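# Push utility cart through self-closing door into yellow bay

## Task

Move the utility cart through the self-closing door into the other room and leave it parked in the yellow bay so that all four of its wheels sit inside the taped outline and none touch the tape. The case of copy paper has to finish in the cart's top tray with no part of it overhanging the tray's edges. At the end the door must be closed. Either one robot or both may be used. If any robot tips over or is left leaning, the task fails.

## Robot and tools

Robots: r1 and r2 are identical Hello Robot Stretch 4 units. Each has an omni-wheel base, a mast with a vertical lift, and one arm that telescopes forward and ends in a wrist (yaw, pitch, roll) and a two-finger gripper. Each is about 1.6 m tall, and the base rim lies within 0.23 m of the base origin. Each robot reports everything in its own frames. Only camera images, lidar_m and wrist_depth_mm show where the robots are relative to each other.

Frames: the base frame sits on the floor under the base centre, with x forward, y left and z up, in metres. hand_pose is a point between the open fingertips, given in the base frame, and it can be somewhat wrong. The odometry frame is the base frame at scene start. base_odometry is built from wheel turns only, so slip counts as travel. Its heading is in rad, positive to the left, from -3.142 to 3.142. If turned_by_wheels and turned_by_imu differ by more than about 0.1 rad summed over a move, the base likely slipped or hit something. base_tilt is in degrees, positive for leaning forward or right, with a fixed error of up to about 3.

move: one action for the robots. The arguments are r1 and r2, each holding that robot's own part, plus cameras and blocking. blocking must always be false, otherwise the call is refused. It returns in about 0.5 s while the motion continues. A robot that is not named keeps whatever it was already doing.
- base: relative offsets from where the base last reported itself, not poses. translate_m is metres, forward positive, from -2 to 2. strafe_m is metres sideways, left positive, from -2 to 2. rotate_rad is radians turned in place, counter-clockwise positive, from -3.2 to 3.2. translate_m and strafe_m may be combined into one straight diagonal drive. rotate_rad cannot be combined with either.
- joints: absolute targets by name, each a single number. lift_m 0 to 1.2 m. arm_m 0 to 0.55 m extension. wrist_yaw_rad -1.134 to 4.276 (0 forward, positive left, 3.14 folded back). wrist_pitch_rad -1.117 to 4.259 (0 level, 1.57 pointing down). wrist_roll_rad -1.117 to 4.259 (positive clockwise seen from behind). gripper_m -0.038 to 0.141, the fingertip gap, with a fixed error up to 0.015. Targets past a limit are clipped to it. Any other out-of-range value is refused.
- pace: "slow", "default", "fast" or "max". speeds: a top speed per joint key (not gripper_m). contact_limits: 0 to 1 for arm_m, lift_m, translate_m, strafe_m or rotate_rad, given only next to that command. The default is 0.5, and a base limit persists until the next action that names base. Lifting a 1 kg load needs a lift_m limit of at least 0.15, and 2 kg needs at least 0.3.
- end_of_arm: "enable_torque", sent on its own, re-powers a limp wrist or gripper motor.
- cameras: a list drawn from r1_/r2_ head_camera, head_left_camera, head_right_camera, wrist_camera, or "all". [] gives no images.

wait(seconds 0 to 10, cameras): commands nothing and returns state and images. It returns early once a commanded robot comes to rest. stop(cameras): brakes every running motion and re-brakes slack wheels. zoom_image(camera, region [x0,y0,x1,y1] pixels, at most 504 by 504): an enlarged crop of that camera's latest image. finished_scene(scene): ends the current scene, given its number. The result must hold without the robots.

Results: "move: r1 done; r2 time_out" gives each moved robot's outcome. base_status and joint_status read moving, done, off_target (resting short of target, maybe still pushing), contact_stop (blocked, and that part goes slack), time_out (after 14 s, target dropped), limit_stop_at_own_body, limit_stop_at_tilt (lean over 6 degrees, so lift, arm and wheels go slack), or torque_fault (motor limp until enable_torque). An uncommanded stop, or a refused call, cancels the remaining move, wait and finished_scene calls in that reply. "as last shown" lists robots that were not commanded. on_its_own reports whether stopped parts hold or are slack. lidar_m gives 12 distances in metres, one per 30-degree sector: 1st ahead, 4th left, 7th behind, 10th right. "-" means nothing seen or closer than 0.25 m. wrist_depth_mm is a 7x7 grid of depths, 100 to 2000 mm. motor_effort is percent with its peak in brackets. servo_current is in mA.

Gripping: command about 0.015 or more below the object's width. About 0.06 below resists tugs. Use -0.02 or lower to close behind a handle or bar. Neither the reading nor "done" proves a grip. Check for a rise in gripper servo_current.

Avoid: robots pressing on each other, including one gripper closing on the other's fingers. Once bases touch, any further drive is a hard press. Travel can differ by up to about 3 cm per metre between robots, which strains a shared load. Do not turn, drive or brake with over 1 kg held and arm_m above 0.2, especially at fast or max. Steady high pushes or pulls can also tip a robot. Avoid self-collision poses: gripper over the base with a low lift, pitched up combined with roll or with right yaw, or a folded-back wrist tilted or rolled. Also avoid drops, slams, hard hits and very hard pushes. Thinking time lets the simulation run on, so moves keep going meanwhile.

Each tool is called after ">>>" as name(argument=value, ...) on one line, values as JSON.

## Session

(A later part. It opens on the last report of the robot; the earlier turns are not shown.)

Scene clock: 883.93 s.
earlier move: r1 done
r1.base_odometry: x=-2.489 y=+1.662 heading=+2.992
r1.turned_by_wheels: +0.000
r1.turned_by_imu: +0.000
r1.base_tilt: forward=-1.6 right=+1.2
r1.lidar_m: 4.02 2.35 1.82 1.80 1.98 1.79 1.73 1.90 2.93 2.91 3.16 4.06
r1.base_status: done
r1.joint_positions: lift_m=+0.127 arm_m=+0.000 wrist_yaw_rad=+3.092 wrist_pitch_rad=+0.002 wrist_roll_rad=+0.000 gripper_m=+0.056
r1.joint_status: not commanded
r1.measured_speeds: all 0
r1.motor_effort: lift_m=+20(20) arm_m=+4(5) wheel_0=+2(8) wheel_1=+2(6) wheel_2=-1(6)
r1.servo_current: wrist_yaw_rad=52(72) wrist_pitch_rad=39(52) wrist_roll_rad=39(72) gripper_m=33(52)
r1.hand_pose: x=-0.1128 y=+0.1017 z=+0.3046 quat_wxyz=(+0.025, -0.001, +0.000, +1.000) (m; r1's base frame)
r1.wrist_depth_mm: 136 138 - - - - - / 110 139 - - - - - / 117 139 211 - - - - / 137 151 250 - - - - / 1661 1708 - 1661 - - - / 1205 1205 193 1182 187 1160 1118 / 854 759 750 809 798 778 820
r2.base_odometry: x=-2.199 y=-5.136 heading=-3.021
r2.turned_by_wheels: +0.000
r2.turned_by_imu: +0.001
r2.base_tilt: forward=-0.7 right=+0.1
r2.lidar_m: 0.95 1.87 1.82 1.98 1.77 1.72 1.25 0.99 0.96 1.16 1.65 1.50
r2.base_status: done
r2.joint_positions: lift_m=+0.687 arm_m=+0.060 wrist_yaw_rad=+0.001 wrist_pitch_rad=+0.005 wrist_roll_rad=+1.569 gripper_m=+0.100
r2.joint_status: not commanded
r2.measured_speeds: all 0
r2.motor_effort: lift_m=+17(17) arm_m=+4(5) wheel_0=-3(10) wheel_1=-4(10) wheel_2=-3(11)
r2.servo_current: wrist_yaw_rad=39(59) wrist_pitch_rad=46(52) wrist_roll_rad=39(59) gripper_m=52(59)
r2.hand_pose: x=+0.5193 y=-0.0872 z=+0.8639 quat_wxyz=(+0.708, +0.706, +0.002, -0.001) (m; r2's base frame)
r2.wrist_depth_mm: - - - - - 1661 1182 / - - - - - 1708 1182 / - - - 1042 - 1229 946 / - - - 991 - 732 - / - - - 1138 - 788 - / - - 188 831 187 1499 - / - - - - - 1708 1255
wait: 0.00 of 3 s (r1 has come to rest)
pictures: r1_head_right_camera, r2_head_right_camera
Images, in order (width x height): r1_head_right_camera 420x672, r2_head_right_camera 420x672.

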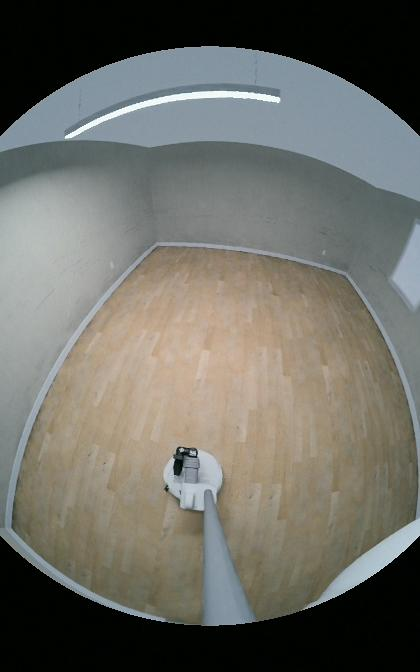

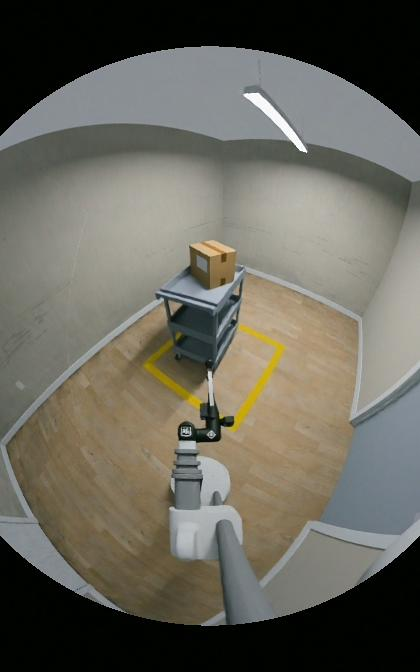

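>>> move(r2={"base":{"translate_m":0.75,"strafe_m":-0.6}}, blocking=false, cameras=[])

>>> wait(seconds=5, cameras=[])

>>> move(r2={"base":{"rotate_rad":0.85}}, blocking=false, cameras=[])

>>> wait(seconds=3, cameras=["r2_head_camera","r2_head_left_camera"])

>>> zoom_image(camera="r2_head_camera", region=[0, 150, 420, 560])

Scene clock: 893.57 s.
move: r2 moving
r1: as last shown
r1.lidar_m: 4.03 2.30 1.83 1.81 2.00 1.78 1.74 1.92 2.89 2.90 3.19 4.08
r1.motor_effort: lift_m=+20(20) arm_m=+4(5) wheel_0=+2(2) wheel_1=+2(2) wheel_2=-1(1)
r1.servo_current: wrist_yaw_rad=59(72) wrist_pitch_rad=46(46) wrist_roll_rad=52(59) gripper_m=46(46)
r1.wrist_depth_mm: 136 138 - - - - - / 111 138 - - - - - / 117 139 211 - - - - / 137 152 252 - - - - / 1708 1661 - 1708 - - - / 1182 1205 193 1182 188 1160 1138 / 854 759 750 809 778 768 820
r2.base_odometry: x=-2.227 y=-5.119 heading=-3.021
r2.turned_by_wheels: -0.001
r2.turned_by_imu: +0.000
r2.base_tilt: forward=-0.7 right=+0.0
r2.lidar_m: 0.93 1.83 1.80 2.01 1.77 1.75 1.25 0.99 0.93 1.17 1.67 1.50
r2.base_status: translate_m moving; strafe_m moving
r2.joint_positions: lift_m=+0.687 arm_m=+0.060 wrist_yaw_rad=+0.001 wrist_pitch_rad=+0.005 wrist_roll_rad=+1.569 gripper_m=+0.100
r2.joint_status: not commanded
r2.measured_speeds: translate_m=+0.101 strafe_m=-0.082 rotate_rad=-0.002 lift_m=+0.000 arm_m=+0.000 wrist_yaw_rad=+0.000 wrist_pitch_rad=+0.000 wrist_roll_rad=+0.000
r2.motor_effort: lift_m=+17(17) arm_m=+4(5) wheel_0=+13(13) wheel_1=-6(7) wheel_2=-12(13)
r2.servo_current: wrist_yaw_rad=39(52) wrist_pitch_rad=46(46) wrist_roll_rad=46(65) gripper_m=46(52)
r2.hand_pose: x=+0.5193 y=-0.0872 z=+0.8639 quat_wxyz=(+0.708, +0.706, +0.002, -0.001) (m; r2's base frame)
r2.wrist_depth_mm: - - - - - 1708 1160 / - - - - - 1708 1160 / - - - 1042 - 1229 1042 / - - - 946 - 691 - / - - - 1060 - 741 - / - - 189 788 187 1397 - / - - - - - - 1182
pictures: none
No camera images: "cameras" was empty.

Scene clock: 897.67 s.
earlier move: r2 done
r1.base_odometry: x=-2.489 y=+1.662 heading=+2.992
r1.turned_by_wheels: +0.000
r1.turned_by_imu: +0.000
r1.base_tilt: forward=-1.6 right=+1.3
r1.lidar_m: 4.02 2.34 1.84 1.80 1.97 1.77 1.73 1.93 2.89 2.91 3.17 4.08
r1.base_status: not commanded
r1.joint_positions: lift_m=+0.127 arm_m=+0.000 wrist_yaw_rad=+3.092 wrist_pitch_rad=+0.002 wrist_roll_rad=+0.000 gripper_m=+0.056
r1.joint_status: not commanded
r1.measured_speeds: all 0
r1.motor_effort: lift_m=+20(20) arm_m=+4(5) wheel_0=+2(3) wheel_1=+2(2) wheel_2=-1(1)
r1.servo_current: wrist_yaw_rad=46(72) wrist_pitch_rad=39(46) wrist_roll_rad=39(72) gripper_m=39(52)
r1.hand_pose: x=-0.1128 y=+0.1017 z=+0.3046 quat_wxyz=(+0.025, -0.001, +0.000, +1.000) (m; r1's base frame)
r1.wrist_depth_mm: 136 138 - - - - - / 110 139 - - - - - / 117 139 212 - - - - / 137 152 252 - - - - / 1708 1708 - 1708 - - - / 1205 1182 193 1182 187 1205 1098 / 842 759 750 788 788 768 809
r2.base_odometry: x=-3.015 y=-4.631 heading=-3.021
r2.turned_by_wheels: +0.000
r2.turned_by_imu: +0.002
r2.base_tilt: forward=-0.7 right=+0.1
r2.lidar_m: 0.75 0.54 0.49 2.06 2.72 2.58 1.29 1.04 0.98 1.08 1.63 2.01
r2.base_status: done
r2.joint_positions: lift_m=+0.687 arm_m=+0.060 wrist_yaw_rad=+0.001 wrist_pitch_rad=+0.005 wrist_roll_rad=+1.569 gripper_m=+0.100
r2.joint_status: not commanded
r2.measured_speeds: all 0
r2.motor_effort: lift_m=+17(17) arm_m=+4(5) wheel_0=+1(15) wheel_1=-5(8) wheel_2=-4(13)
r2.servo_current: wrist_yaw_rad=39(59) wrist_pitch_rad=39(52) wrist_roll_rad=39(65) gripper_m=52(59)
r2.hand_pose: x=+0.5193 y=-0.0872 z=+0.8639 quat_wxyz=(+0.708, +0.706, +0.002, -0.001) (m; r2's base frame)
r2.wrist_depth_mm: - - - - - 1576 1182 / - - - - - 1756 1205 / - - - - - 1756 1182 / - - - - - 1708 1182 / - - - - - 1756 1205 / - - 189 - 187 1499 1205 / - - - - - 1708 1205
wait: 4.10 of 5 s (r2 has come to rest)
pictures: none
No camera images: "cameras" was empty.

Scene clock: 898.17 s.
move: r2 moving
r1: as last shown
r1.lidar_m: 4.03 2.33 1.83 1.82 1.98 1.78 1.74 1.91 2.89 2.92 3.17 4.09
r1.motor_effort: lift_m=+20(20) arm_m=+4(5) wheel_0=+2(2) wheel_1=+2(2) wheel_2=-1(1)
r1.servo_current: wrist_yaw_rad=52(59) wrist_pitch_rad=39(52) wrist_roll_rad=52(59) gripper_m=46(46)
r1.wrist_depth_mm: 136 138 - - - - - / 110 138 - - - - - / 117 139 212 - - - - / 137 151 251 - - - - / 1708 1708 - 1661 - - - / 1182 1182 194 1205 187 1160 1138 / 866 750 750 809 788 778 809
r2.base_odometry: x=-3.015 y=-4.631 heading=-2.769
r2.turned_by_wheels: +0.252
r2.turned_by_imu: +0.245
r2.base_tilt: forward=-0.7 right=+0.1
r2.lidar_m: 0.59 0.49 0.50 2.35 2.68 1.62 1.12 1.03 0.98 1.22 2.02 2.07
r2.base_status: rotate_rad moving
r2.joint_positions: lift_m=+0.687 arm_m=+0.060 wrist_yaw_rad=+0.001 wrist_pitch_rad=+0.005 wrist_roll_rad=+1.569 gripper_m=+0.100
r2.joint_status: not commanded
r2.measured_speeds: translate_m=+0.000 strafe_m=-0.001 rotate_rad=+0.968 lift_m=+0.000 arm_m=+0.000 wrist_yaw_rad=+0.000 wrist_pitch_rad=+0.000 wrist_roll_rad=+0.000
r2.motor_effort: lift_m=+17(17) arm_m=+4(4) wheel_0=-7(10) wheel_1=-11(11) wheel_2=-12(12)
r2.servo_current: wrist_yaw_rad=46(52) wrist_pitch_rad=46(46) wrist_roll_rad=46(52) gripper_m=46(59)
r2.hand_pose: x=+0.5193 y=-0.0872 z=+0.8639 quat_wxyz=(+0.708, +0.706, +0.002, -0.001) (m; r2's base frame)
r2.wrist_depth_mm: - - - - - 1661 1160 / - - - - - 1708 1160 / - - - - - 1708 1205 / - - - - - 1756 1205 / - - - - - 1756 1229 / - - 188 484 184 1618 492 / - - - - - - -
pictures: none
No camera images: "cameras" was empty.

Scene clock: 899.27 s.
earlier move: r2 done
r1.base_odometry: x=-2.489 y=+1.662 heading=+2.992
r1.turned_by_wheels: +0.000
r1.turned_by_imu: +0.000
r1.base_tilt: forward=-1.6 right=+1.3
r1.lidar_m: 4.01 2.35 1.85 1.82 1.98 1.77 1.73 1.92 2.88 2.93 3.16 4.08
r1.base_status: not commanded
r1.joint_positions: lift_m=+0.127 arm_m=+0.000 wrist_yaw_rad=+3.092 wrist_pitch_rad=+0.002 wrist_roll_rad=+0.000 gripper_m=+0.056
r1.joint_status: not commanded
r1.measured_speeds: all 0
r1.motor_effort: lift_m=+20(20) arm_m=+4(5) wheel_0=+2(2) wheel_1=+2(2) wheel_2=-1(1)
r1.servo_current: wrist_yaw_rad=52(72) wrist_pitch_rad=46(52) wrist_roll_rad=46(65) gripper_m=46(46)
r1.hand_pose: x=-0.1128 y=+0.1017 z=+0.3046 quat_wxyz=(+0.025, -0.001, +0.000, +1.000) (m; r1's base frame)
r1.wrist_depth_mm: 136 138 - - - - - / 110 138 - - - - - / 118 139 211 - - - - / 137 151 251 - - - - / 1661 1661 - 1708 - - - / 1182 1205 194 1205 188 1160 1138 / 854 741 759 809 788 778 820
r2.base_odometry: x=-3.015 y=-4.631 heading=-2.172
r2.turned_by_wheels: +0.597
r2.turned_by_imu: +0.582
r2.base_tilt: forward=-0.6 right=+0.1
r2.lidar_m: 0.48 0.51 2.49 2.68 1.48 1.10 0.98 0.99 1.33 2.05 2.07 0.58
r2.base_status: done
r2.joint_positions: lift_m=+0.687 arm_m=+0.060 wrist_yaw_rad=+0.001 wrist_pitch_rad=+0.005 wrist_roll_rad=+1.569 gripper_m=+0.100
r2.joint_status: not commanded
r2.measured_speeds: all 0
r2.motor_effort: lift_m=+17(17) arm_m=+4(5) wheel_0=-3(10) wheel_1=-1(11) wheel_2=-5(13)
r2.servo_current: wrist_yaw_rad=46(59) wrist_pitch_rad=46(52) wrist_roll_rad=52(52) gripper_m=52(59)
r2.hand_pose: x=+0.5193 y=-0.0872 z=+0.8639 quat_wxyz=(+0.708, +0.706, +0.002, -0.001) (m; r2's base frame)
r2.wrist_depth_mm: - 338 338 293 293 - - / - 349 351 285 279 - - / - 368 366 276 273 - - / - 387 389 266 263 - - / - 404 402 257 254 - - / - - 188 247 193 - - / - - - - - - -
wait: 1.10 of 3 s (r2 has come to rest)
pictures: r2_head_camera, r2_head_left_camera
Images, in order (width x height): r2_head_camera 420x560, r2_head_left_camera 420x672.

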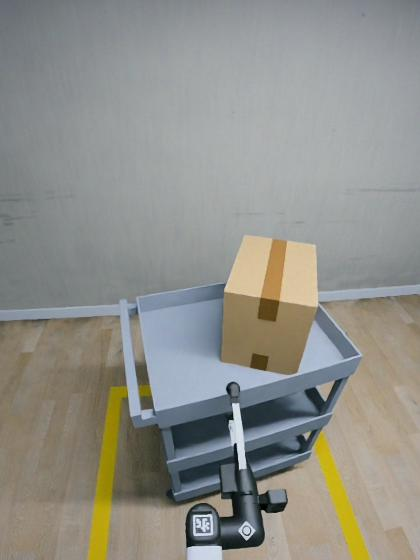

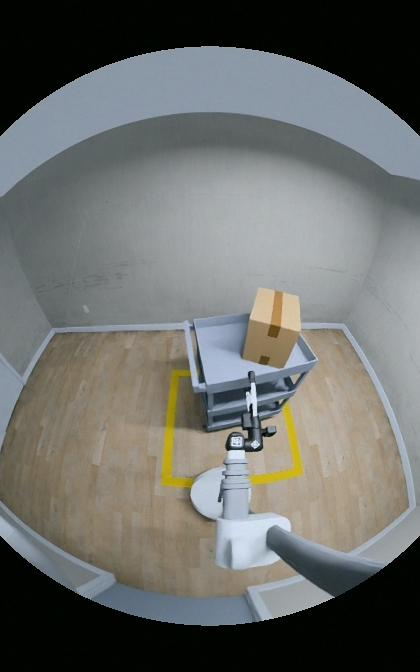

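Scaled by 1.200 from the camera's 420x560 image, which has a finer 1200x1600 frame.

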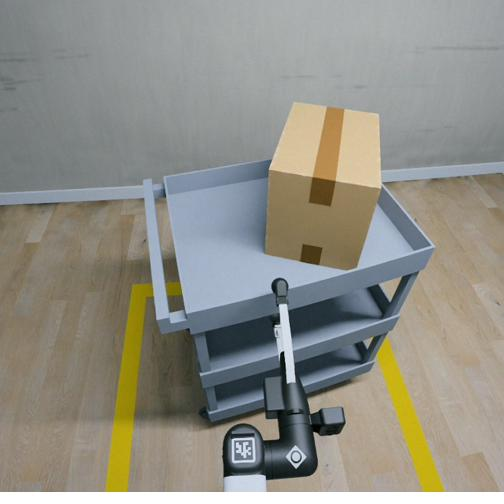

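>>> move(r2={"base":{"translate_m":-0.2,"strafe_m":-1.1}}, blocking=false, cameras=[])

>>> wait(seconds=6, cameras=[])

>>> move(r2={"base":{"translate_m":0.9}}, blocking=false, cameras=[])

>>> wait(seconds=5, cameras=[])

>>> move(r2={"base":{"rotate_rad":1.45}}, blocking=false, cameras=[])

>>> wait(seconds=3, cameras=["r2_head_camera","r2_head_left_camera","r2_head_right_camera"])

>>> zoom_image(camera="r2_head_camera", region=[0, 150, 420, 560])

Scene clock: 914.07 s.
move: r2 moving
r1: as last shown
r1.lidar_m: 4.04 2.34 1.82 1.81 1.98 1.77 1.74 1.92 2.86 2.91 3.17 4.08
r1.motor_effort: lift_m=+20(20) arm_m=+5(5) wheel_0=+2(3) wheel_1=+2(2) wheel_2=-1(1)
r1.servo_current: wrist_yaw_rad=52(65) wrist_pitch_rad=46(52) wrist_roll_rad=59(59) gripper_m=33(46)
r1.wrist_depth_mm: 136 138 - - - - - / 111 138 - - - - - / 118 139 211 - - - - / 137 152 252 - - - - / 1661 1661 - 1708 - - - / 1182 1205 193 1205 187 1160 1138 / 854 750 750 798 788 778 809
r2.base_odometry: x=-3.039 y=-4.608 heading=-2.172
r2.turned_by_wheels: +0.001
r2.turned_by_imu: +0.001
r2.base_tilt: forward=-0.7 right=+0.1
r2.lidar_m: 0.51 0.50 2.49 2.72 1.47 1.11 0.97 0.97 1.34 1.99 2.05 0.58
r2.base_status: translate_m moving; strafe_m moving
r2.joint_positions: lift_m=+0.687 arm_m=+0.060 wrist_yaw_rad=+0.001 wrist_pitch_rad=+0.005 wrist_roll_rad=+1.569 gripper_m=+0.100
r2.joint_status: not commanded
r2.measured_speeds: translate_m=-0.024 strafe_m=-0.126 rotate_rad=+0.003 lift_m=+0.000 arm_m=+0.000 wrist_yaw_rad=+0.000 wrist_pitch_rad=+0.000 wrist_roll_rad=+0.000
r2.motor_effort: lift_m=+17(17) arm_m=+4(4) wheel_0=+12(12) wheel_1=-10(11) wheel_2=+4(6)
r2.servo_current: wrist_yaw_rad=46(46) wrist_pitch_rad=46(46) wrist_roll_rad=39(59) gripper_m=46(59)
r2.hand_pose: x=+0.5193 y=-0.0872 z=+0.8639 quat_wxyz=(+0.708, +0.706, +0.002, -0.001) (m; r2's base frame)
r2.wrist_depth_mm: - - - 304 304 1576 - / - 347 345 296 294 - - / - 362 366 286 283 - - / - 382 384 277 274 - - / - 404 402 267 264 - - / - - 189 257 193 - - / - - - - - - -
pictures: none
No camera images: "cameras" was empty.

Scene clock: 918.70 s.
earlier move: r2 done
r1.base_odometry: x=-2.489 y=+1.662 heading=+2.992
r1.turned_by_wheels: +0.000
r1.turned_by_imu: +0.000
r1.base_tilt: forward=-1.6 right=+1.3
r1.lidar_m: 4.03 2.32 1.85 1.81 1.95 1.76 1.74 1.90 2.90 2.91 3.16 4.06
r1.base_status: not commanded
r1.joint_positions: lift_m=+0.127 arm_m=+0.000 wrist_yaw_rad=+3.092 wrist_pitch_rad=+0.002 wrist_roll_rad=+0.000 gripper_m=+0.056
r1.joint_status: not commanded
r1.measured_speeds: all 0
r1.motor_effort: lift_m=+20(20) arm_m=+5(5) wheel_0=+2(3) wheel_1=+2(2) wheel_2=-1(1)
r1.servo_current: wrist_yaw_rad=59(72) wrist_pitch_rad=39(52) wrist_roll_rad=65(72) gripper_m=39(46)
r1.hand_pose: x=-0.1128 y=+0.1017 z=+0.3046 quat_wxyz=(+0.025, -0.001, +0.000, +1.000) (m; r1's base frame)
r1.wrist_depth_mm: 136 138 - - - - - / 110 138 - - - - - / 117 139 211 - - - - / 137 151 253 - - - - / 1708 1708 - 1661 - - - / 1205 1182 194 1182 187 1160 1138 / 854 759 759 798 798 768 809
r2.base_odometry: x=-3.809 y=-3.844 heading=-2.172
r2.turned_by_wheels: +0.000
r2.turned_by_imu: +0.000
r2.base_tilt: forward=-0.6 right=+0.0
r2.lidar_m: 2.08 1.04 1.14 3.59 1.10 0.75 0.69 0.73 0.96 0.95 1.00 1.30
r2.base_status: done
r2.joint_positions: lift_m=+0.687 arm_m=+0.060 wrist_yaw_rad=+0.001 wrist_pitch_rad=+0.005 wrist_roll_rad=+1.569 gripper_m=+0.100
r2.joint_status: not commanded
r2.measured_speeds: all 0
r2.motor_effort: lift_m=+17(17) arm_m=+4(5) wheel_0=+2(12) wheel_1=-3(12) wheel_2=+4(8)
r2.servo_current: wrist_yaw_rad=46(59) wrist_pitch_rad=46(52) wrist_roll_rad=46(59) gripper_m=52(59)
r2.hand_pose: x=+0.5193 y=-0.0872 z=+0.8639 quat_wxyz=(+0.708, +0.706, +0.002, -0.001) (m; r2's base frame)
r2.wrist_depth_mm: - - - - - 1537 1182 / - - - - - 1708 1160 / - - - - - 1756 1182 / - - - - - 1708 1182 / - - - - - 1618 1205 / - - 188 - 185 1499 1205 / - - - - - 1756 1182
wait: 4.63 of 6 s (r2 has come to rest)
pictures: none
No camera images: "cameras" was empty.

Scene clock: 919.20 s.
move: r2 moving
r1: as last shown
r1.lidar_m: 4.01 2.35 1.86 1.81 1.98 1.79 1.72 1.89 2.88 2.90 3.18 4.09
r1.motor_effort: lift_m=+20(20) arm_m=+4(5) wheel_0=+2(2) wheel_1=+2(2) wheel_2=-1(1)
r1.servo_current: wrist_yaw_rad=52(65) wrist_pitch_rad=46(46) wrist_roll_rad=52(65) gripper_m=39(46)
r1.wrist_depth_mm: 136 138 - - - - - / 111 138 - - - - - / 118 139 211 - - - - / 137 151 252 - - - - / 1708 1661 - 1708 - - - / 1205 1182 194 1229 187 1160 1138 / 854 741 750 809 788 768 809
r2.base_odometry: x=-3.827 y=-3.870 heading=-2.172
r2.turned_by_wheels: +0.000
r2.turned_by_imu: +0.000
r2.base_tilt: forward=-0.7 right=+0.1
r2.lidar_m: 2.06 1.02 1.10 3.72 1.10 0.77 0.73 0.76 0.99 0.94 0.98 1.28
r2.base_status: translate_m moving
r2.joint_positions: lift_m=+0.687 arm_m=+0.060 wrist_yaw_rad=+0.001 wrist_pitch_rad=+0.005 wrist_roll_rad=+1.569 gripper_m=+0.100
r2.joint_status: not commanded
r2.measured_speeds: translate_m=+0.121 strafe_m=-0.001 rotate_rad=-0.002 lift_m=+0.000 arm_m=+0.000 wrist_yaw_rad=+0.000 wrist_pitch_rad=+0.000 wrist_roll_rad=+0.000
r2.motor_effort: lift_m=+17(17) arm_m=+4(4) wheel_0=+5(10) wheel_1=+6(8) wheel_2=-12(13)
r2.servo_current: wrist_yaw_rad=46(46) wrist_pitch_rad=46(46) wrist_roll_rad=46(52) gripper_m=52(59)
r2.hand_pose: x=+0.5193 y=-0.0872 z=+0.8639 quat_wxyz=(+0.708, +0.706, +0.002, -0.001) (m; r2's base frame)
r2.wrist_depth_mm: - - - - - 1576 1182 / - - - - - 1708 1182 / - - - - - 1708 1182 / - - - - - 1756 1205 / - - - - - 1576 1205 / - - 188 - 185 1499 1182 / - - - - - - 1205
pictures: none
No camera images: "cameras" was empty.

Scene clock: 923.20 s.
earlier move: r2 done
r1.base_odometry: x=-2.489 y=+1.662 heading=+2.992
r1.turned_by_wheels: +0.000
r1.turned_by_imu: +0.000
r1.base_tilt: forward=-1.5 right=+1.3
r1.lidar_m: 4.01 2.34 1.83 1.81 1.99 1.77 1.74 1.91 2.90 2.91 3.15 4.09
r1.base_status: not commanded
r1.joint_positions: lift_m=+0.127 arm_m=+0.000 wrist_yaw_rad=+3.092 wrist_pitch_rad=+0.002 wrist_roll_rad=+0.000 gripper_m=+0.056
r1.joint_status: not commanded
r1.measured_speeds: all 0
r1.motor_effort: lift_m=+20(20) arm_m=+4(5) wheel_0=+2(3) wheel_1=+2(2) wheel_2=-1(1)
r1.servo_current: wrist_yaw_rad=59(72) wrist_pitch_rad=52(52) wrist_roll_rad=59(72) gripper_m=46(46)
r1.hand_pose: x=-0.1128 y=+0.1017 z=+0.3046 quat_wxyz=(+0.025, -0.001, +0.000, +1.000) (m; r1's base frame)
r1.wrist_depth_mm: 136 138 - - - - - / 111 138 - - - - - / 117 139 211 - - - - / 137 151 252 - - - - / 1708 1708 - 1708 - - - / 1182 1182 194 1182 187 1160 1138 / 854 759 750 798 788 768 820
r2.base_odometry: x=-4.318 y=-4.587 heading=-2.171
r2.turned_by_wheels: +0.000
r2.turned_by_imu: +0.001
r2.base_tilt: forward=-0.7 right=+0.1
r2.lidar_m: 1.20 1.23 0.68 0.60 2.53 1.71 1.61 1.39 0.98 0.90 0.94 1.21
r2.base_status: done
r2.joint_positions: lift_m=+0.687 arm_m=+0.060 wrist_yaw_rad=+0.001 wrist_pitch_rad=+0.005 wrist_roll_rad=+1.569 gripper_m=+0.100
r2.joint_status: not commanded
r2.measured_speeds: all 0
r2.motor_effort: lift_m=+17(17) arm_m=+4(5) wheel_0=+3(10) wheel_1=+4(10) wheel_2=-3(14)
r2.servo_current: wrist_yaw_rad=52(65) wrist_pitch_rad=46(52) wrist_roll_rad=39(59) gripper_m=46(59)
r2.hand_pose: x=+0.5193 y=-0.0872 z=+0.8639 quat_wxyz=(+0.708, +0.706, +0.002, -0.001) (m; r2's base frame)
r2.wrist_depth_mm: - - - - - - - / - - - - - - - / - - - - - - - / - - - - - - - / - - - - - - - / - - 189 - 185 - - / - - - - - - -
wait: 4.00 of 5 s (r2 has come to rest)
pictures: none
No camera images: "cameras" was empty.

Scene clock: 923.70 s.
move: r2 moving
r1: as last shown
r1.base_tilt: forward=-1.6 right=+1.3
r1.lidar_m: 4.01 2.34 1.82 1.81 1.97 1.77 1.73 1.90 2.88 2.89 3.17 4.08
r1.motor_effort: lift_m=+20(20) arm_m=+4(5) wheel_0=+2(2) wheel_1=+2(2) wheel_2=-1(1)
r1.servo_current: wrist_yaw_rad=33(59) wrist_pitch_rad=46(52) wrist_roll_rad=52(59) gripper_m=46(52)
r1.wrist_depth_mm: 136 138 - - - - - / 111 139 - - - - - / 118 139 211 - - - - / 137 151 253 - - - - / 1708 1661 - 1661 - - - / 1205 1205 194 1205 187 1160 1098 / 831 750 759 798 798 778 831
r2.base_odometry: x=-4.318 y=-4.587 heading=-1.920
r2.turned_by_wheels: +0.251
r2.turned_by_imu: +0.244
r2.base_tilt: forward=-0.7 right=+0.1
r2.lidar_m: 1.20 1.34 0.60 0.61 2.06 1.61 1.61 1.12 0.91 0.90 1.00 1.21
r2.base_status: rotate_rad moving
r2.joint_positions: lift_m=+0.687 arm_m=+0.060 wrist_yaw_rad=+0.001 wrist_pitch_rad=+0.005 wrist_roll_rad=+1.569 gripper_m=+0.100
r2.joint_status: not commanded
r2.measured_speeds: translate_m=-0.002 strafe_m=-0.002 rotate_rad=+0.974 lift_m=+0.000 arm_m=+0.000 wrist_yaw_rad=+0.000 wrist_pitch_rad=+0.000 wrist_roll_rad=+0.000
r2.motor_effort: lift_m=+17(17) arm_m=+4(4) wheel_0=-11(11) wheel_1=-9(9) wheel_2=-11(11)
r2.servo_current: wrist_yaw_rad=52(52) wrist_pitch_rad=46(52) wrist_roll_rad=39(52) gripper_m=52(52)
r2.hand_pose: x=+0.5193 y=-0.0872 z=+0.8639 quat_wxyz=(+0.708, +0.706, +0.002, -0.001) (m; r2's base frame)
r2.wrist_depth_mm: - - - - - - - / - - - - - - - / - - - - - - - / - - - - - - - / - - - - - - - / - - 188 - 185 - - / - - - - - - -
pictures: none
No camera images: "cameras" was empty.

Scene clock: 925.20 s.
earlier move: r2 done
r1.base_odometry: x=-2.489 y=+1.662 heading=+2.992
r1.turned_by_wheels: +0.000
r1.turned_by_imu: +0.000
r1.base_tilt: forward=-1.6 right=+1.3
r1.lidar_m: 4.02 2.36 1.82 1.81 1.98 1.78 1.75 1.90 2.92 2.92 3.18 4.06
r1.base_status: not commanded
r1.joint_positions: lift_m=+0.127 arm_m=+0.000 wrist_yaw_rad=+3.092 wrist_pitch_rad=+0.002 wrist_roll_rad=+0.000 gripper_m=+0.056
r1.joint_status: not commanded
r1.measured_speeds: all 0
r1.motor_effort: lift_m=+20(20) arm_m=+4(5) wheel_0=+2(2) wheel_1=+1(2) wheel_2=-1(1)
r1.servo_current: wrist_yaw_rad=39(65) wrist_pitch_rad=46(52) wrist_roll_rad=65(72) gripper_m=39(52)
r1.hand_pose: x=-0.1128 y=+0.1017 z=+0.3046 quat_wxyz=(+0.025, -0.001, +0.000, +1.000) (m; r1's base frame)
r1.wrist_depth_mm: 136 138 - - - - - / 110 138 - - - - - / 118 139 212 - - - - / 137 151 251 - - - - / 1756 1708 - 1708 - - - / 1205 1182 194 1205 187 1138 1160 / 854 750 768 809 788 778 809
r2.base_odometry: x=-4.318 y=-4.587 heading=-0.722
r2.turned_by_wheels: +1.198
r2.turned_by_imu: +1.166
r2.base_tilt: forward=-0.7 right=+0.0
r2.lidar_m: 0.60 0.87 1.81 1.60 1.61 1.02 0.90 0.91 1.13 1.18 1.21 0.72
r2.base_status: done
r2.joint_positions: lift_m=+0.687 arm_m=+0.060 wrist_yaw_rad=+0.001 wrist_pitch_rad=+0.005 wrist_roll_rad=+1.569 gripper_m=+0.100
r2.joint_status: not commanded
r2.measured_speeds: all 0
r2.motor_effort: lift_m=+17(17) arm_m=+4(5) wheel_0=-3(11) wheel_1=-3(11) wheel_2=-5(12)
r2.servo_current: wrist_yaw_rad=39(65) wrist_pitch_rad=39(52) wrist_roll_rad=46(52) gripper_m=46(59)
r2.hand_pose: x=+0.5193 y=-0.0872 z=+0.8639 quat_wxyz=(+0.708, +0.706, +0.002, -0.001) (m; r2's base frame)
r2.wrist_depth_mm: - - - - - 1537 1182 / - - - - - 1708 459 / - - - - - - 430 / - - 442 442 - - - / - 455 445 452 976 - - / - - 194 462 187 - - / - - 480 - - - -
wait: 1.50 of 3 s (r2 has come to rest)
pictures: r2_head_camera, r2_head_left_camera, r2_head_right_camera
Images, in order (width x height): r2_head_camera 420x560, r2_head_left_camera 420x672, r2_head_right_camera 420x672.

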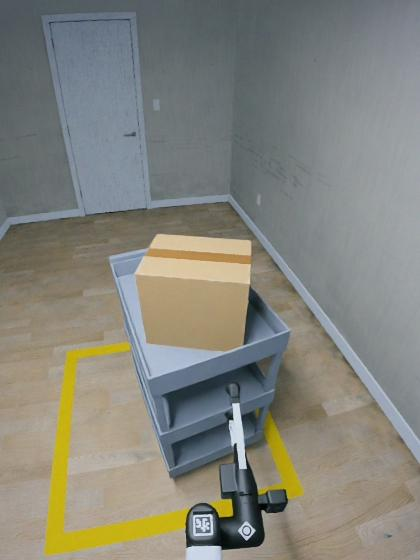

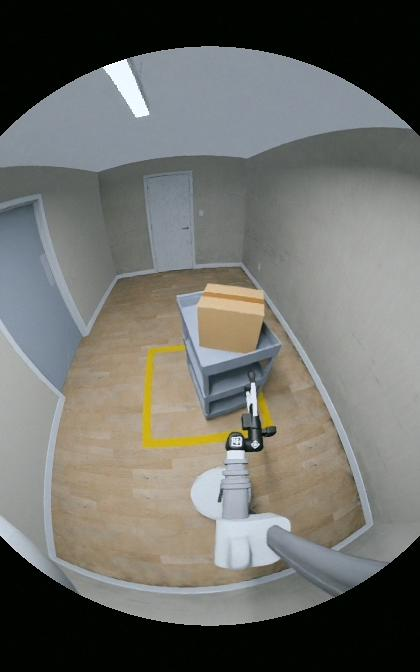

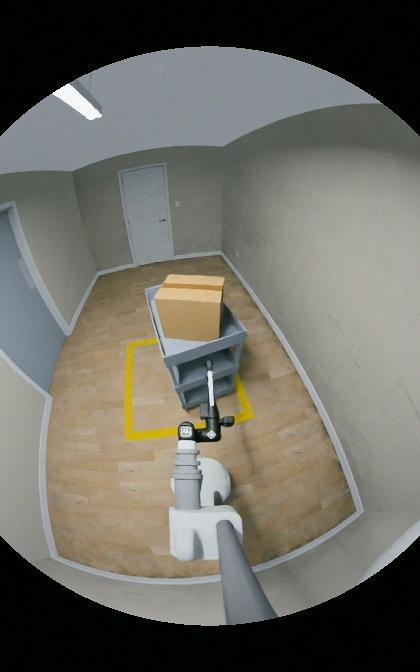

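Scaled by 1.200 from the camera's 420x560 image, which has a finer 1200x1600 frame.

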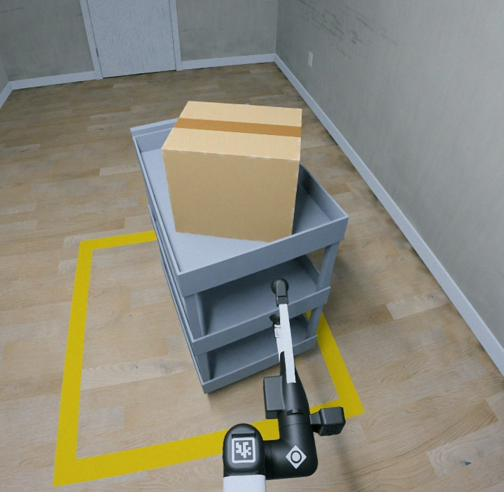

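>>> wait(seconds=0, cameras=["r2_head_camera","r2_head_right_camera","r2_wrist_camera"])

Scene clock: 952.10 s.
r1.base_odometry: x=-2.489 y=+1.662 heading=+2.992
r1.turned_by_wheels: +0.000
r1.turned_by_imu: +0.000
r1.base_tilt: forward=-1.6 right=+1.3
r1.lidar_m: 4.01 2.36 1.85 1.79 2.00 1.78 1.71 1.93 2.87 2.91 3.18 4.09
r1.base_status: not commanded
r1.joint_positions: lift_m=+0.127 arm_m=+0.000 wrist_yaw_rad=+3.092 wrist_pitch_rad=+0.002 wrist_roll_rad=+0.000 gripper_m=+0.056
r1.joint_status: not commanded
r1.measured_speeds: all 0
r1.motor_effort: lift_m=+20(20) arm_m=+4(5) wheel_0=+2(2) wheel_1=+2(2) wheel_2=-1(1)
r1.servo_current: wrist_yaw_rad=52(65) wrist_pitch_rad=33(52) wrist_roll_rad=46(72) gripper_m=39(52)
r1.hand_pose: x=-0.1128 y=+0.1017 z=+0.3046 quat_wxyz=(+0.025, -0.001, +0.000, +1.000) (m; r1's base frame)
r1.wrist_depth_mm: 136 138 - - - - - / 111 138 - - - - - / 117 139 211 - - - - / 137 151 251 - - - - / 1661 1661 - 1708 - - - / 1205 1205 194 1182 187 1138 1118 / 854 750 759 798 788 778 809
r2.base_odometry: x=-4.318 y=-4.587 heading=-0.722
r2.turned_by_wheels: +0.000
r2.turned_by_imu: +0.000
r2.base_tilt: forward=-0.7 right=+0.1
r2.lidar_m: 0.59 0.87 1.78 1.62 1.62 1.03 0.90 0.91 1.10 1.19 1.20 0.76
r2.base_status: done
r2.joint_positions: lift_m=+0.687 arm_m=+0.060 wrist_yaw_rad=+0.001 wrist_pitch_rad=+0.005 wrist_roll_rad=+1.569 gripper_m=+0.100
r2.joint_status: not commanded
r2.measured_speeds: all 0
r2.motor_effort: lift_m=+17(17) arm_m=+4(5) wheel_0=-4(11) wheel_1=-3(11) wheel_2=-5(12)
r2.servo_current: wrist_yaw_rad=46(65) wrist_pitch_rad=52(52) wrist_roll_rad=39(52) gripper_m=52(59)
r2.hand_pose: x=+0.5193 y=-0.0872 z=+0.8639 quat_wxyz=(+0.708, +0.706, +0.002, -0.001) (m; r2's base frame)
r2.wrist_depth_mm: - - - - - 1537 1182 / - - - - - 1661 459 / - - - - - - 430 / - - 442 445 - - - / - 459 449 455 976 - - / - - 195 462 187 - - / - - 484 - - - -
pictures: r2_head_camera, r2_head_right_camera, r2_wrist_camera
Images, in order (width x height): r2_head_camera 420x560, r2_head_right_camera 420x672, r2_wrist_camera 616x392.

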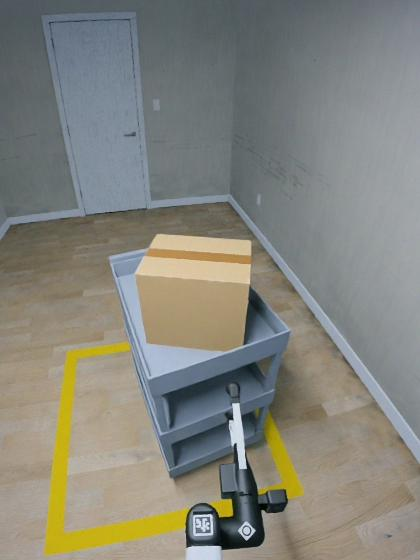

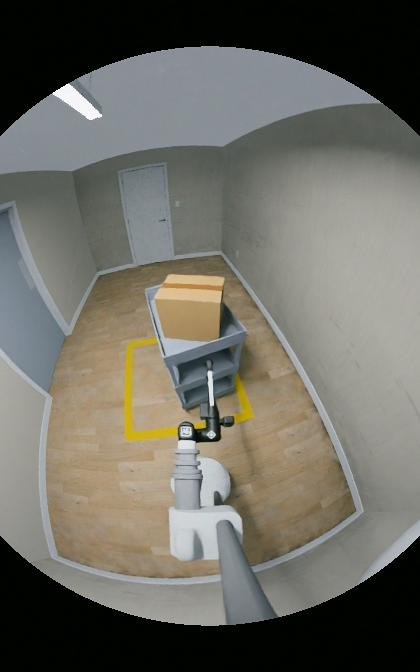

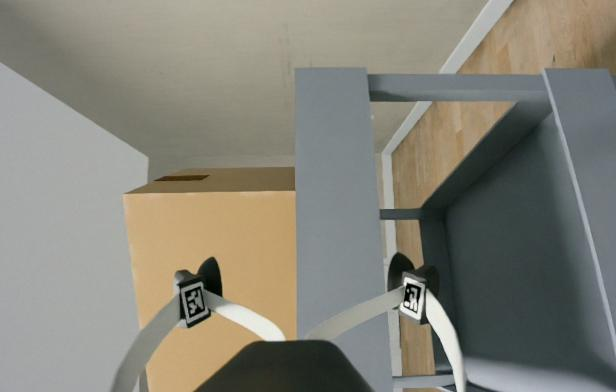

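>>> move(blocking=false, cameras=[], r2={"base":{"strafe_m":-0.3},"joints":{"gripper_m":-0.015},"pace":"default"})

>>> wait(seconds=4, cameras=["r2_head_camera","r2_wrist_camera"])

Scene clock: 963.40 s.
move: r2 moving
r1: as last shown
r1.lidar_m: 4.03 2.33 1.85 1.82 1.97 1.79 1.74 1.92 2.87 2.91 3.18 4.06
r1.motor_effort: lift_m=+20(20) arm_m=+4(5) wheel_0=+2(2) wheel_1=+1(2) wheel_2=-1(1)
r1.servo_current: wrist_yaw_rad=46(65) wrist_pitch_rad=39(52) wrist_roll_rad=59(72) gripper_m=39(46)
r1.wrist_depth_mm: 136 138 - - - - - / 111 138 - - - - - / 117 139 211 - - - - / 137 151 251 - - - - / 1661 1708 - 1708 - - - / 1182 1205 193 1182 187 1138 1138 / 854 750 750 809 798 768 809
r2.base_odometry: x=-4.342 y=-4.614 heading=-0.722
r2.turned_by_wheels: +0.000
r2.turned_by_imu: +0.000
r2.base_tilt: forward=-0.7 right=+0.0
r2.lidar_m: 0.61 0.61 1.85 1.63 1.62 1.03 0.90 0.91 1.11 1.15 1.16 0.77
r2.base_status: strafe_m moving
r2.joint_positions: lift_m=+0.687 arm_m=+0.060 wrist_yaw_rad=+0.001 wrist_pitch_rad=+0.005 wrist_roll_rad=+1.569 gripper_m=+0.083
r2.joint_status: gripper_m moving
r2.measured_speeds: translate_m=+0.001 strafe_m=-0.142 rotate_rad=-0.005 lift_m=+0.000 arm_m=+0.000 wrist_yaw_rad=+0.000 wrist_pitch_rad=+0.000 wrist_roll_rad=+0.000
r2.motor_effort: lift_m=+17(17) arm_m=+4(4) wheel_0=+4(13) wheel_1=-9(12) wheel_2=-1(4)
r2.servo_current: wrist_yaw_rad=46(59) wrist_pitch_rad=52(52) wrist_roll_rad=46(52) gripper_m=117(117)
r2.hand_pose: x=+0.5193 y=-0.0872 z=+0.8639 quat_wxyz=(+0.708, +0.706, +0.002, -0.001) (m; r2's base frame)
r2.wrist_depth_mm: - - - - - 1499 1160 / - - - - - 1708 1118 / - - - - - 1863 439 / - - 569 564 - - - / - 452 445 445 402 - - / - - 196 455 186 - - / - - 473 - - - -
pictures: none
No camera images: "cameras" was empty.

Scene clock: 965.23 s.
earlier move: r2 done
r1.base_odometry: x=-2.489 y=+1.662 heading=+2.992
r1.turned_by_wheels: +0.000
r1.turned_by_imu: +0.000
r1.base_tilt: forward=-1.6 right=+1.3
r1.lidar_m: 4.02 2.32 1.85 1.77 1.97 1.76 1.74 1.91 2.90 2.91 3.13 4.08
r1.base_status: not commanded
r1.joint_positions: lift_m=+0.127 arm_m=+0.000 wrist_yaw_rad=+3.092 wrist_pitch_rad=+0.002 wrist_roll_rad=+0.000 gripper_m=+0.056
r1.joint_status: not commanded
r1.measured_speeds: all 0
r1.motor_effort: lift_m=+20(20) arm_m=+4(5) wheel_0=+2(2) wheel_1=+2(2) wheel_2=-1(1)
r1.servo_current: wrist_yaw_rad=59(72) wrist_pitch_rad=39(52) wrist_roll_rad=39(72) gripper_m=39(52)
r1.hand_pose: x=-0.1128 y=+0.1017 z=+0.3046 quat_wxyz=(+0.025, -0.001, +0.000, +1.000) (m; r1's base frame)
r1.wrist_depth_mm: 136 138 - - - - - / 110 139 - - - - - / 117 139 211 - - - - / 137 151 251 - - - - / 1708 1661 - 1708 - - - / 1182 1182 194 1205 187 1160 1138 / 842 759 759 788 788 788 809
r2.base_odometry: x=-4.516 y=-4.812 heading=-0.722
r2.turned_by_wheels: +0.000
r2.turned_by_imu: +0.000
r2.base_tilt: forward=-0.6 right=+0.0
r2.lidar_m: 0.70 0.70 2.10 1.90 1.56 0.95 0.84 0.86 1.01 0.89 0.90 1.10
r2.base_status: done
r2.joint_positions: lift_m=+0.687 arm_m=+0.060 wrist_yaw_rad=+0.001 wrist_pitch_rad=+0.005 wrist_roll_rad=+1.569 gripper_m=-0.014
r2.joint_status: all done
r2.measured_speeds: all 0
r2.motor_effort: lift_m=+17(17) arm_m=+4(4) wheel_0=+2(13) wheel_1=-1(13) wheel_2=+0(4)
r2.servo_current: wrist_yaw_rad=39(65) wrist_pitch_rad=46(52) wrist_roll_rad=39(59) gripper_m=85(163)
r2.hand_pose: x=+0.5193 y=-0.0872 z=+0.8639 quat_wxyz=(+0.708, +0.706, +0.002, -0.001) (m; r2's base frame)
r2.wrist_depth_mm: - - - - - - 1118 / - - - - - 1499 1182 / - - - - - 1708 1182 / - - - - - 1708 1182 / - - - - - 1756 1182 / - - 186 193 180 1921 462 / - - 580 - - - -
wait: 1.83 of 4 s (r2 has come to rest)
pictures: r2_head_camera, r2_wrist_camera
Images, in order (width x height): r2_head_camera 420x560, r2_wrist_camera 616x392.

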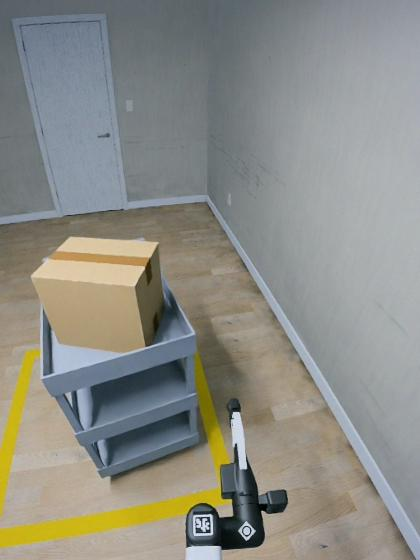

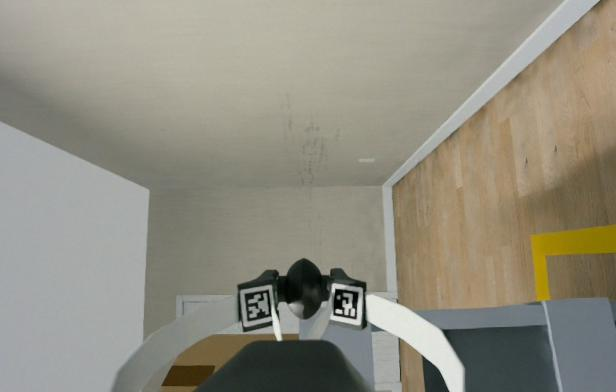

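>>> move(blocking=false, cameras=[], r2={"joints":{"arm_m":0.36,"lift_m":0.65},"pace":"default","contact_limits":{"arm_m":0.0}})

>>> wait(seconds=4, cameras=["r2_head_camera","r2_wrist_camera"])

Scene clock: 980.57 s.
move: r2 moving
r1: as last shown
r1.base_tilt: forward=-1.6 right=+1.2
r1.lidar_m: 4.01 2.34 1.84 1.81 1.97 1.76 1.72 1.90 2.88 2.90 3.17 4.06
r1.servo_current: wrist_yaw_rad=65(65) wrist_pitch_rad=46(46) wrist_roll_rad=33(72) gripper_m=39(46)
r1.wrist_depth_mm: 136 138 - - - - - / 111 138 - - - - - / 117 139 211 - - - - / 137 151 252 - - - - / 1708 1756 - 1661 - - - / 1182 1182 194 1182 187 1182 1138 / 854 750 750 809 788 768 820
r2.base_odometry: x=-4.516 y=-4.812 heading=-0.722
r2.turned_by_wheels: +0.000
r2.turned_by_imu: +0.000
r2.base_tilt: forward=-0.7 right=+0.1
r2.lidar_m: 0.69 0.68 2.12 1.90 1.54 0.95 0.84 0.86 1.02 0.90 0.92 1.10
r2.base_status: not commanded
r2.joint_positions: lift_m=+0.656 arm_m=+0.111 wrist_yaw_rad=+0.001 wrist_pitch_rad=+0.005 wrist_roll_rad=+1.569 gripper_m=-0.014
r2.joint_status: lift_m moving; arm_m moving
r2.measured_speeds: translate_m=+0.000 strafe_m=+0.000 rotate_rad=+0.000 lift_m=-0.065 arm_m=+0.195 wrist_yaw_rad=+0.000 wrist_pitch_rad=+0.000 wrist_roll_rad=+0.000
r2.motor_effort: lift_m=+13(16) arm_m=+6(13) wheel_0=+2(2) wheel_1=-2(2) wheel_2=+0(0)
r2.servo_current: wrist_yaw_rad=46(52) wrist_pitch_rad=46(52) wrist_roll_rad=39(52) gripper_m=91(91)
r2.contact_limits: arm_m 0
r2.hand_pose: x=+0.5699 y=-0.0872 z=+0.8331 quat_wxyz=(+0.708, +0.706, +0.002, -0.001) (m; r2's base frame)
r2.wrist_depth_mm: - - - - - - 1078 / - - - - - 1430 1160 / - - - - - 1661 1138 / - - - - - 1708 1160 / - - - - - 1708 1160 / - - 185 193 181 1661 1098 / - - 569 - - - -
pictures: none
No camera images: "cameras" was empty.

Scene clock: 982.07 s.
earlier move: r2 done
r1.base_odometry: x=-2.489 y=+1.662 heading=+2.992
r1.turned_by_wheels: +0.000
r1.turned_by_imu: +0.000
r1.base_tilt: forward=-1.6 right=+1.3
r1.lidar_m: 4.00 2.35 1.86 1.82 1.97 1.78 1.72 1.87 2.88 2.89 3.13 4.08
r1.base_status: not commanded
r1.joint_positions: lift_m=+0.127 arm_m=+0.000 wrist_yaw_rad=+3.092 wrist_pitch_rad=+0.002 wrist_roll_rad=+0.000 gripper_m=+0.056
r1.joint_status: not commanded
r1.measured_speeds: all 0
r1.motor_effort: lift_m=+20(20) arm_m=+5(5) wheel_0=+2(3) wheel_1=+2(2) wheel_2=-1(1)
r1.servo_current: wrist_yaw_rad=39(72) wrist_pitch_rad=39(46) wrist_roll_rad=52(72) gripper_m=39(46)
r1.hand_pose: x=-0.1128 y=+0.1017 z=+0.3046 quat_wxyz=(+0.025, -0.001, +0.000, +1.000) (m; r1's base frame)
r1.wrist_depth_mm: 136 138 - - - - - / 110 138 - - - - - / 117 139 211 - - - - / 136 152 252 - - - - / 1661 1708 - 1661 - - - / 1182 1182 193 1160 188 1160 1138 / 842 750 759 798 788 778 798
r2.base_odometry: x=-4.516 y=-4.812 heading=-0.722
r2.turned_by_wheels: +0.000
r2.turned_by_imu: +0.000
r2.base_tilt: forward=-0.7 right=+0.0
r2.lidar_m: 0.71 0.69 2.13 1.90 1.58 0.95 0.82 0.86 1.04 0.90 0.91 1.10
r2.base_status: not commanded
r2.joint_positions: lift_m=+0.650 arm_m=+0.360 wrist_yaw_rad=+0.001 wrist_pitch_rad=+0.005 wrist_roll_rad=+1.569 gripper_m=-0.014
r2.joint_status: all done
r2.measured_speeds: all 0
r2.motor_effort: lift_m=+14(18) arm_m=+7(13) wheel_0=+1(2) wheel_1=-2(2) wheel_2=+0(0)
r2.servo_current: wrist_yaw_rad=39(52) wrist_pitch_rad=46(52) wrist_roll_rad=39(59) gripper_m=85(91)
r2.contact_limits: arm_m 0
r2.hand_pose: x=+0.8192 y=-0.0872 z=+0.8271 quat_wxyz=(+0.708, +0.706, +0.002, -0.001) (m; r2's base frame)
r2.wrist_depth_mm: - - - - - - 1042 / - - - - - 1397 1118 / - - - - - 1661 1160 / - - - - - 1661 1138 / - - - - - 1661 1138 / - - 186 202 182 1537 1138 / - - - - - 564 1098
wait: 1.50 of 4 s (r2 has come to rest)
pictures: r2_head_camera, r2_wrist_camera
Images, in order (width x height): r2_head_camera 420x560, r2_wrist_camera 616x392.

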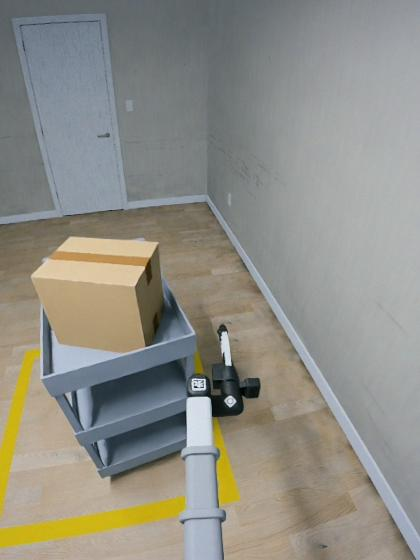

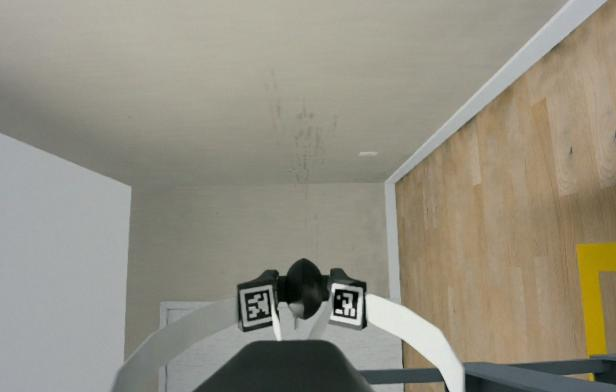

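>>> move(blocking=false, cameras=[], r2={"base":{"strafe_m":0.13},"pace":"slow"})

>>> wait(seconds=5, cameras=["r2_head_camera"])

Scene clock: 987.73 s.
move: r2 moving
r1: as last shown
r1.lidar_m: 4.02 2.30 1.85 1.80 1.95 1.77 1.74 1.88 2.88 2.93 3.16 4.04
r1.motor_effort: lift_m=+20(20) arm_m=+4(5) wheel_0=+2(2) wheel_1=+2(2) wheel_2=-1(1)
r1.servo_current: wrist_yaw_rad=39(72) wrist_pitch_rad=39(46) wrist_roll_rad=33(52) gripper_m=39(46)
r1.wrist_depth_mm: 136 138 - - - - - / 111 138 - - - - - / 117 138 212 - - - - / 136 151 251 - - - - / 1708 1708 - 1708 - - - / 1205 1182 194 1182 188 1182 1138 / 854 759 750 798 788 778 809
r2.base_odometry: x=-4.507 y=-4.801 heading=-0.722
r2.turned_by_wheels: +0.000
r2.turned_by_imu: +0.000
r2.base_tilt: forward=-0.6 right=+0.1
r2.lidar_m: 0.70 0.69 2.11 1.89 1.56 0.97 0.84 0.82 1.03 0.92 0.92 1.12
r2.base_status: strafe_m moving
r2.joint_positions: lift_m=+0.650 arm_m=+0.360 wrist_yaw_rad=+0.001 wrist_pitch_rad=+0.005 wrist_roll_rad=+1.569 gripper_m=-0.014
r2.joint_status: not commanded
r2.measured_speeds: translate_m=+0.000 strafe_m=+0.055 rotate_rad=-0.001 lift_m=+0.000 arm_m=+0.000 wrist_yaw_rad=+0.000 wrist_pitch_rad=+0.000 wrist_roll_rad=+0.000
r2.motor_effort: lift_m=+14(14) arm_m=+7(7) wheel_0=-8(9) wheel_1=+7(8) wheel_2=+1(1)
r2.servo_current: wrist_yaw_rad=39(52) wrist_pitch_rad=46(52) wrist_roll_rad=52(52) gripper_m=85(91)
r2.contact_limits: arm_m 0
r2.hand_pose: x=+0.8192 y=-0.0872 z=+0.8271 quat_wxyz=(+0.708, +0.706, +0.002, -0.001) (m; r2's base frame)
r2.wrist_depth_mm: - - - - - - 1060 / - - - - - 1430 1138 / - - - - - 1661 1138 / - - - - - 1661 1118 / - - - - - 1661 1160 / - - 186 202 182 1537 1160 / - - - - - 723 1078
pictures: none
No camera images: "cameras" was empty.

Scene clock: 989.70 s.
earlier move: r2 done
r1.base_odometry: x=-2.489 y=+1.662 heading=+2.992
r1.turned_by_wheels: +0.000
r1.turned_by_imu: +0.000
r1.base_tilt: forward=-1.6 right=+1.2
r1.lidar_m: 4.02 2.37 1.84 1.81 1.98 1.77 1.74 1.90 2.90 2.91 3.16 4.10
r1.base_status: not commanded
r1.joint_positions: lift_m=+0.127 arm_m=+0.000 wrist_yaw_rad=+3.092 wrist_pitch_rad=+0.002 wrist_roll_rad=+0.000 gripper_m=+0.056
r1.joint_status: not commanded
r1.measured_speeds: all 0
r1.motor_effort: lift_m=+20(20) arm_m=+4(5) wheel_0=+2(2) wheel_1=+2(2) wheel_2=-1(1)
r1.servo_current: wrist_yaw_rad=46(72) wrist_pitch_rad=46(52) wrist_roll_rad=59(72) gripper_m=46(46)
r1.hand_pose: x=-0.1128 y=+0.1017 z=+0.3046 quat_wxyz=(+0.025, -0.001, +0.000, +1.000) (m; r1's base frame)
r1.wrist_depth_mm: 136 138 - - - - - / 111 138 - - - - - / 117 139 211 - - - - / 137 152 252 - - - - / 1708 1661 - 1618 - - - / 1160 1205 194 1182 187 1138 1138 / 854 741 768 798 788 778 820
r2.base_odometry: x=-4.431 y=-4.714 heading=-0.724
r2.turned_by_wheels: -0.001
r2.turned_by_imu: -0.002
r2.base_tilt: forward=-0.7 right=+0.1
r2.lidar_m: 0.67 0.66 1.97 1.77 1.59 1.00 0.88 0.89 1.05 1.04 1.03 1.28
r2.base_status: done
r2.joint_positions: lift_m=+0.650 arm_m=+0.360 wrist_yaw_rad=-0.008 wrist_pitch_rad=+0.005 wrist_roll_rad=+1.570 gripper_m=-0.014
r2.joint_status: not commanded
r2.measured_speeds: all 0
r2.motor_effort: lift_m=+14(14) arm_m=+6(7) wheel_0=-11(16) wheel_1=+1(10) wheel_2=-6(6)
r2.servo_current: wrist_yaw_rad=52(65) wrist_pitch_rad=46(52) wrist_roll_rad=46(59) gripper_m=85(91)
r2.contact_limits: arm_m 0
r2.hand_pose: x=+0.8184 y=-0.0897 z=+0.8271 quat_wxyz=(+0.708, +0.707, -0.001, -0.005) (m; r2's base frame)
r2.wrist_depth_mm: - - - - - 1281 1118 / - - - - - 1499 1138 / - - - - - 1661 1138 / - - - - - 1661 1138 / - - - - - 1661 1160 / - - 186 201 181 1618 1160 / - 342 156 - - - -
wait: 1.97 of 5 s (r2 has come to rest)
pictures: r2_head_camera
Images, in order (width x height): r2_head_camera 420x560.

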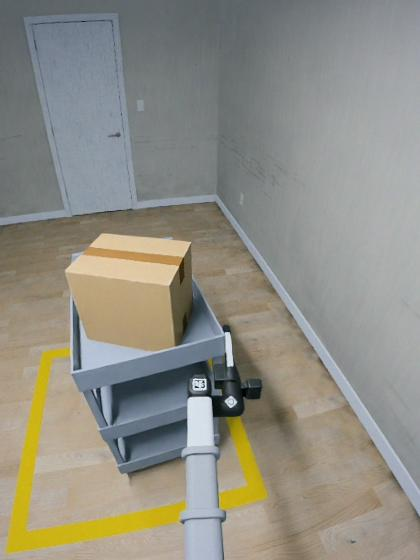

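>>> move(blocking=false, cameras=[], r2={"base":{"strafe_m":0.09},"pace":"slow"})

>>> wait(seconds=5, cameras=["r2_head_camera"])

Scene clock: 994.07 s.
move: r2 moving
r1: as last shown
r1.base_tilt: forward=-1.6 right=+1.3
r1.lidar_m: 4.02 2.34 1.83 1.80 1.99 1.78 1.75 1.92 2.86 2.92 3.18 4.07
r1.servo_current: wrist_yaw_rad=59(59) wrist_pitch_rad=46(52) wrist_roll_rad=52(59) gripper_m=39(46)
r1.wrist_depth_mm: 136 138 - - - - - / 111 139 - - - - - / 117 139 211 - - - - / 137 152 252 - - - - / 1661 1661 - 1661 - - - / 1182 1205 193 1182 187 1182 1138 / 842 750 759 798 798 778 809
r2.base_odometry: x=-4.421 y=-4.704 heading=-0.725
r2.turned_by_wheels: -0.001
r2.turned_by_imu: -0.001
r2.base_tilt: forward=-0.7 right=+0.1
r2.lidar_m: 0.68 0.67 1.96 1.75 1.58 0.98 0.89 0.87 1.08 1.03 1.05 1.26
r2.base_status: strafe_m moving
r2.joint_positions: lift_m=+0.650 arm_m=+0.360 wrist_yaw_rad=-0.008 wrist_pitch_rad=+0.005 wrist_roll_rad=+1.570 gripper_m=-0.014
r2.joint_status: not commanded
r2.measured_speeds: translate_m=+0.000 strafe_m=+0.057 rotate_rad=+0.001 lift_m=+0.000 arm_m=+0.000 wrist_yaw_rad=+0.000 wrist_pitch_rad=+0.000 wrist_roll_rad=+0.000
r2.motor_effort: lift_m=+14(14) arm_m=+6(7) wheel_0=-14(18) wheel_1=+6(6) wheel_2=-3(5)
r2.servo_current: wrist_yaw_rad=52(65) wrist_pitch_rad=39(46) wrist_roll_rad=46(52) gripper_m=78(91)
r2.contact_limits: arm_m 0
r2.hand_pose: x=+0.8184 y=-0.0897 z=+0.8271 quat_wxyz=(+0.707, +0.707, -0.001, -0.005) (m; r2's base frame)
r2.wrist_depth_mm: - - - - - 1255 1098 / - - - - - 1499 1118 / - - - - - 1708 1138 / - - - - - 1618 1160 / - - - - - 1661 1138 / - - 188 202 181 1661 1160 / - 340 154 - - - -
pictures: none
No camera images: "cameras" was empty.

Scene clock: 995.60 s.
earlier move: r2 done
r1.base_odometry: x=-2.489 y=+1.662 heading=+2.992
r1.turned_by_wheels: +0.000
r1.turned_by_imu: +0.000
r1.base_tilt: forward=-1.6 right=+1.2
r1.lidar_m: 4.03 2.34 1.83 1.79 1.97 1.78 1.74 1.89 2.89 2.92 3.14 4.08
r1.base_status: not commanded
r1.joint_positions: lift_m=+0.127 arm_m=+0.000 wrist_yaw_rad=+3.092 wrist_pitch_rad=+0.002 wrist_roll_rad=+0.000 gripper_m=+0.056
r1.joint_status: not commanded
r1.measured_speeds: all 0
r1.motor_effort: lift_m=+20(20) arm_m=+4(5) wheel_0=+2(3) wheel_1=+1(2) wheel_2=-1(1)
r1.servo_current: wrist_yaw_rad=52(72) wrist_pitch_rad=46(52) wrist_roll_rad=39(59) gripper_m=46(52)
r1.hand_pose: x=-0.1128 y=+0.1017 z=+0.3046 quat_wxyz=(+0.025, -0.001, +0.000, +1.000) (m; r1's base frame)
r1.wrist_depth_mm: 136 138 - - - - - / 111 139 - - - - - / 117 139 212 - - - - / 137 152 251 - - - - / 1708 1708 - 1661 - - - / 1182 1205 194 1182 187 1160 1160 / 831 750 750 798 798 759 820
r2.base_odometry: x=-4.371 y=-4.647 heading=-0.725
r2.turned_by_wheels: +0.000
r2.turned_by_imu: +0.000
r2.base_tilt: forward=-0.7 right=+0.1
r2.lidar_m: 0.64 0.68 1.90 1.66 1.61 0.99 0.89 0.89 1.10 1.11 1.13 1.39
r2.base_status: done
r2.joint_positions: lift_m=+0.650 arm_m=+0.360 wrist_yaw_rad=-0.008 wrist_pitch_rad=+0.004 wrist_roll_rad=+1.570 gripper_m=-0.014
r2.joint_status: not commanded
r2.measured_speeds: all 0
r2.motor_effort: lift_m=+14(14) arm_m=+6(7) wheel_0=-7(18) wheel_1=+3(7) wheel_2=-9(11)
r2.servo_current: wrist_yaw_rad=65(72) wrist_pitch_rad=39(52) wrist_roll_rad=46(59) gripper_m=78(91)
r2.contact_limits: arm_m 0
r2.hand_pose: x=+0.8184 y=-0.0898 z=+0.8272 quat_wxyz=(+0.707, +0.707, -0.001, -0.004) (m; r2's base frame)
r2.wrist_depth_mm: - - - - - 1397 1118 / - - - - - 1576 1118 / - - - - - 1661 1160 / - - - - - 1661 1138 / - - - - - 1661 1160 / - - 186 201 180 - - / 324 300 142 - - - -
wait: 1.53 of 5 s (r2 has come to rest)
pictures: r2_head_camera
Images, in order (width x height): r2_head_camera 420x560.

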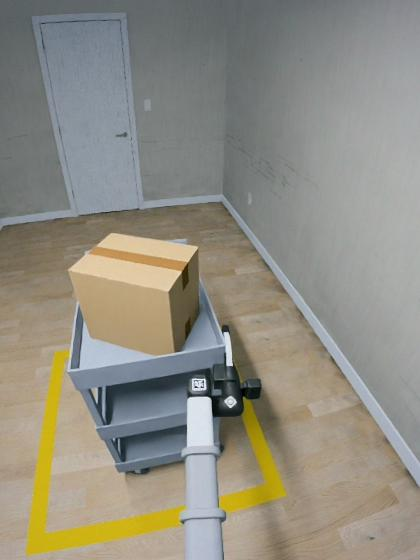

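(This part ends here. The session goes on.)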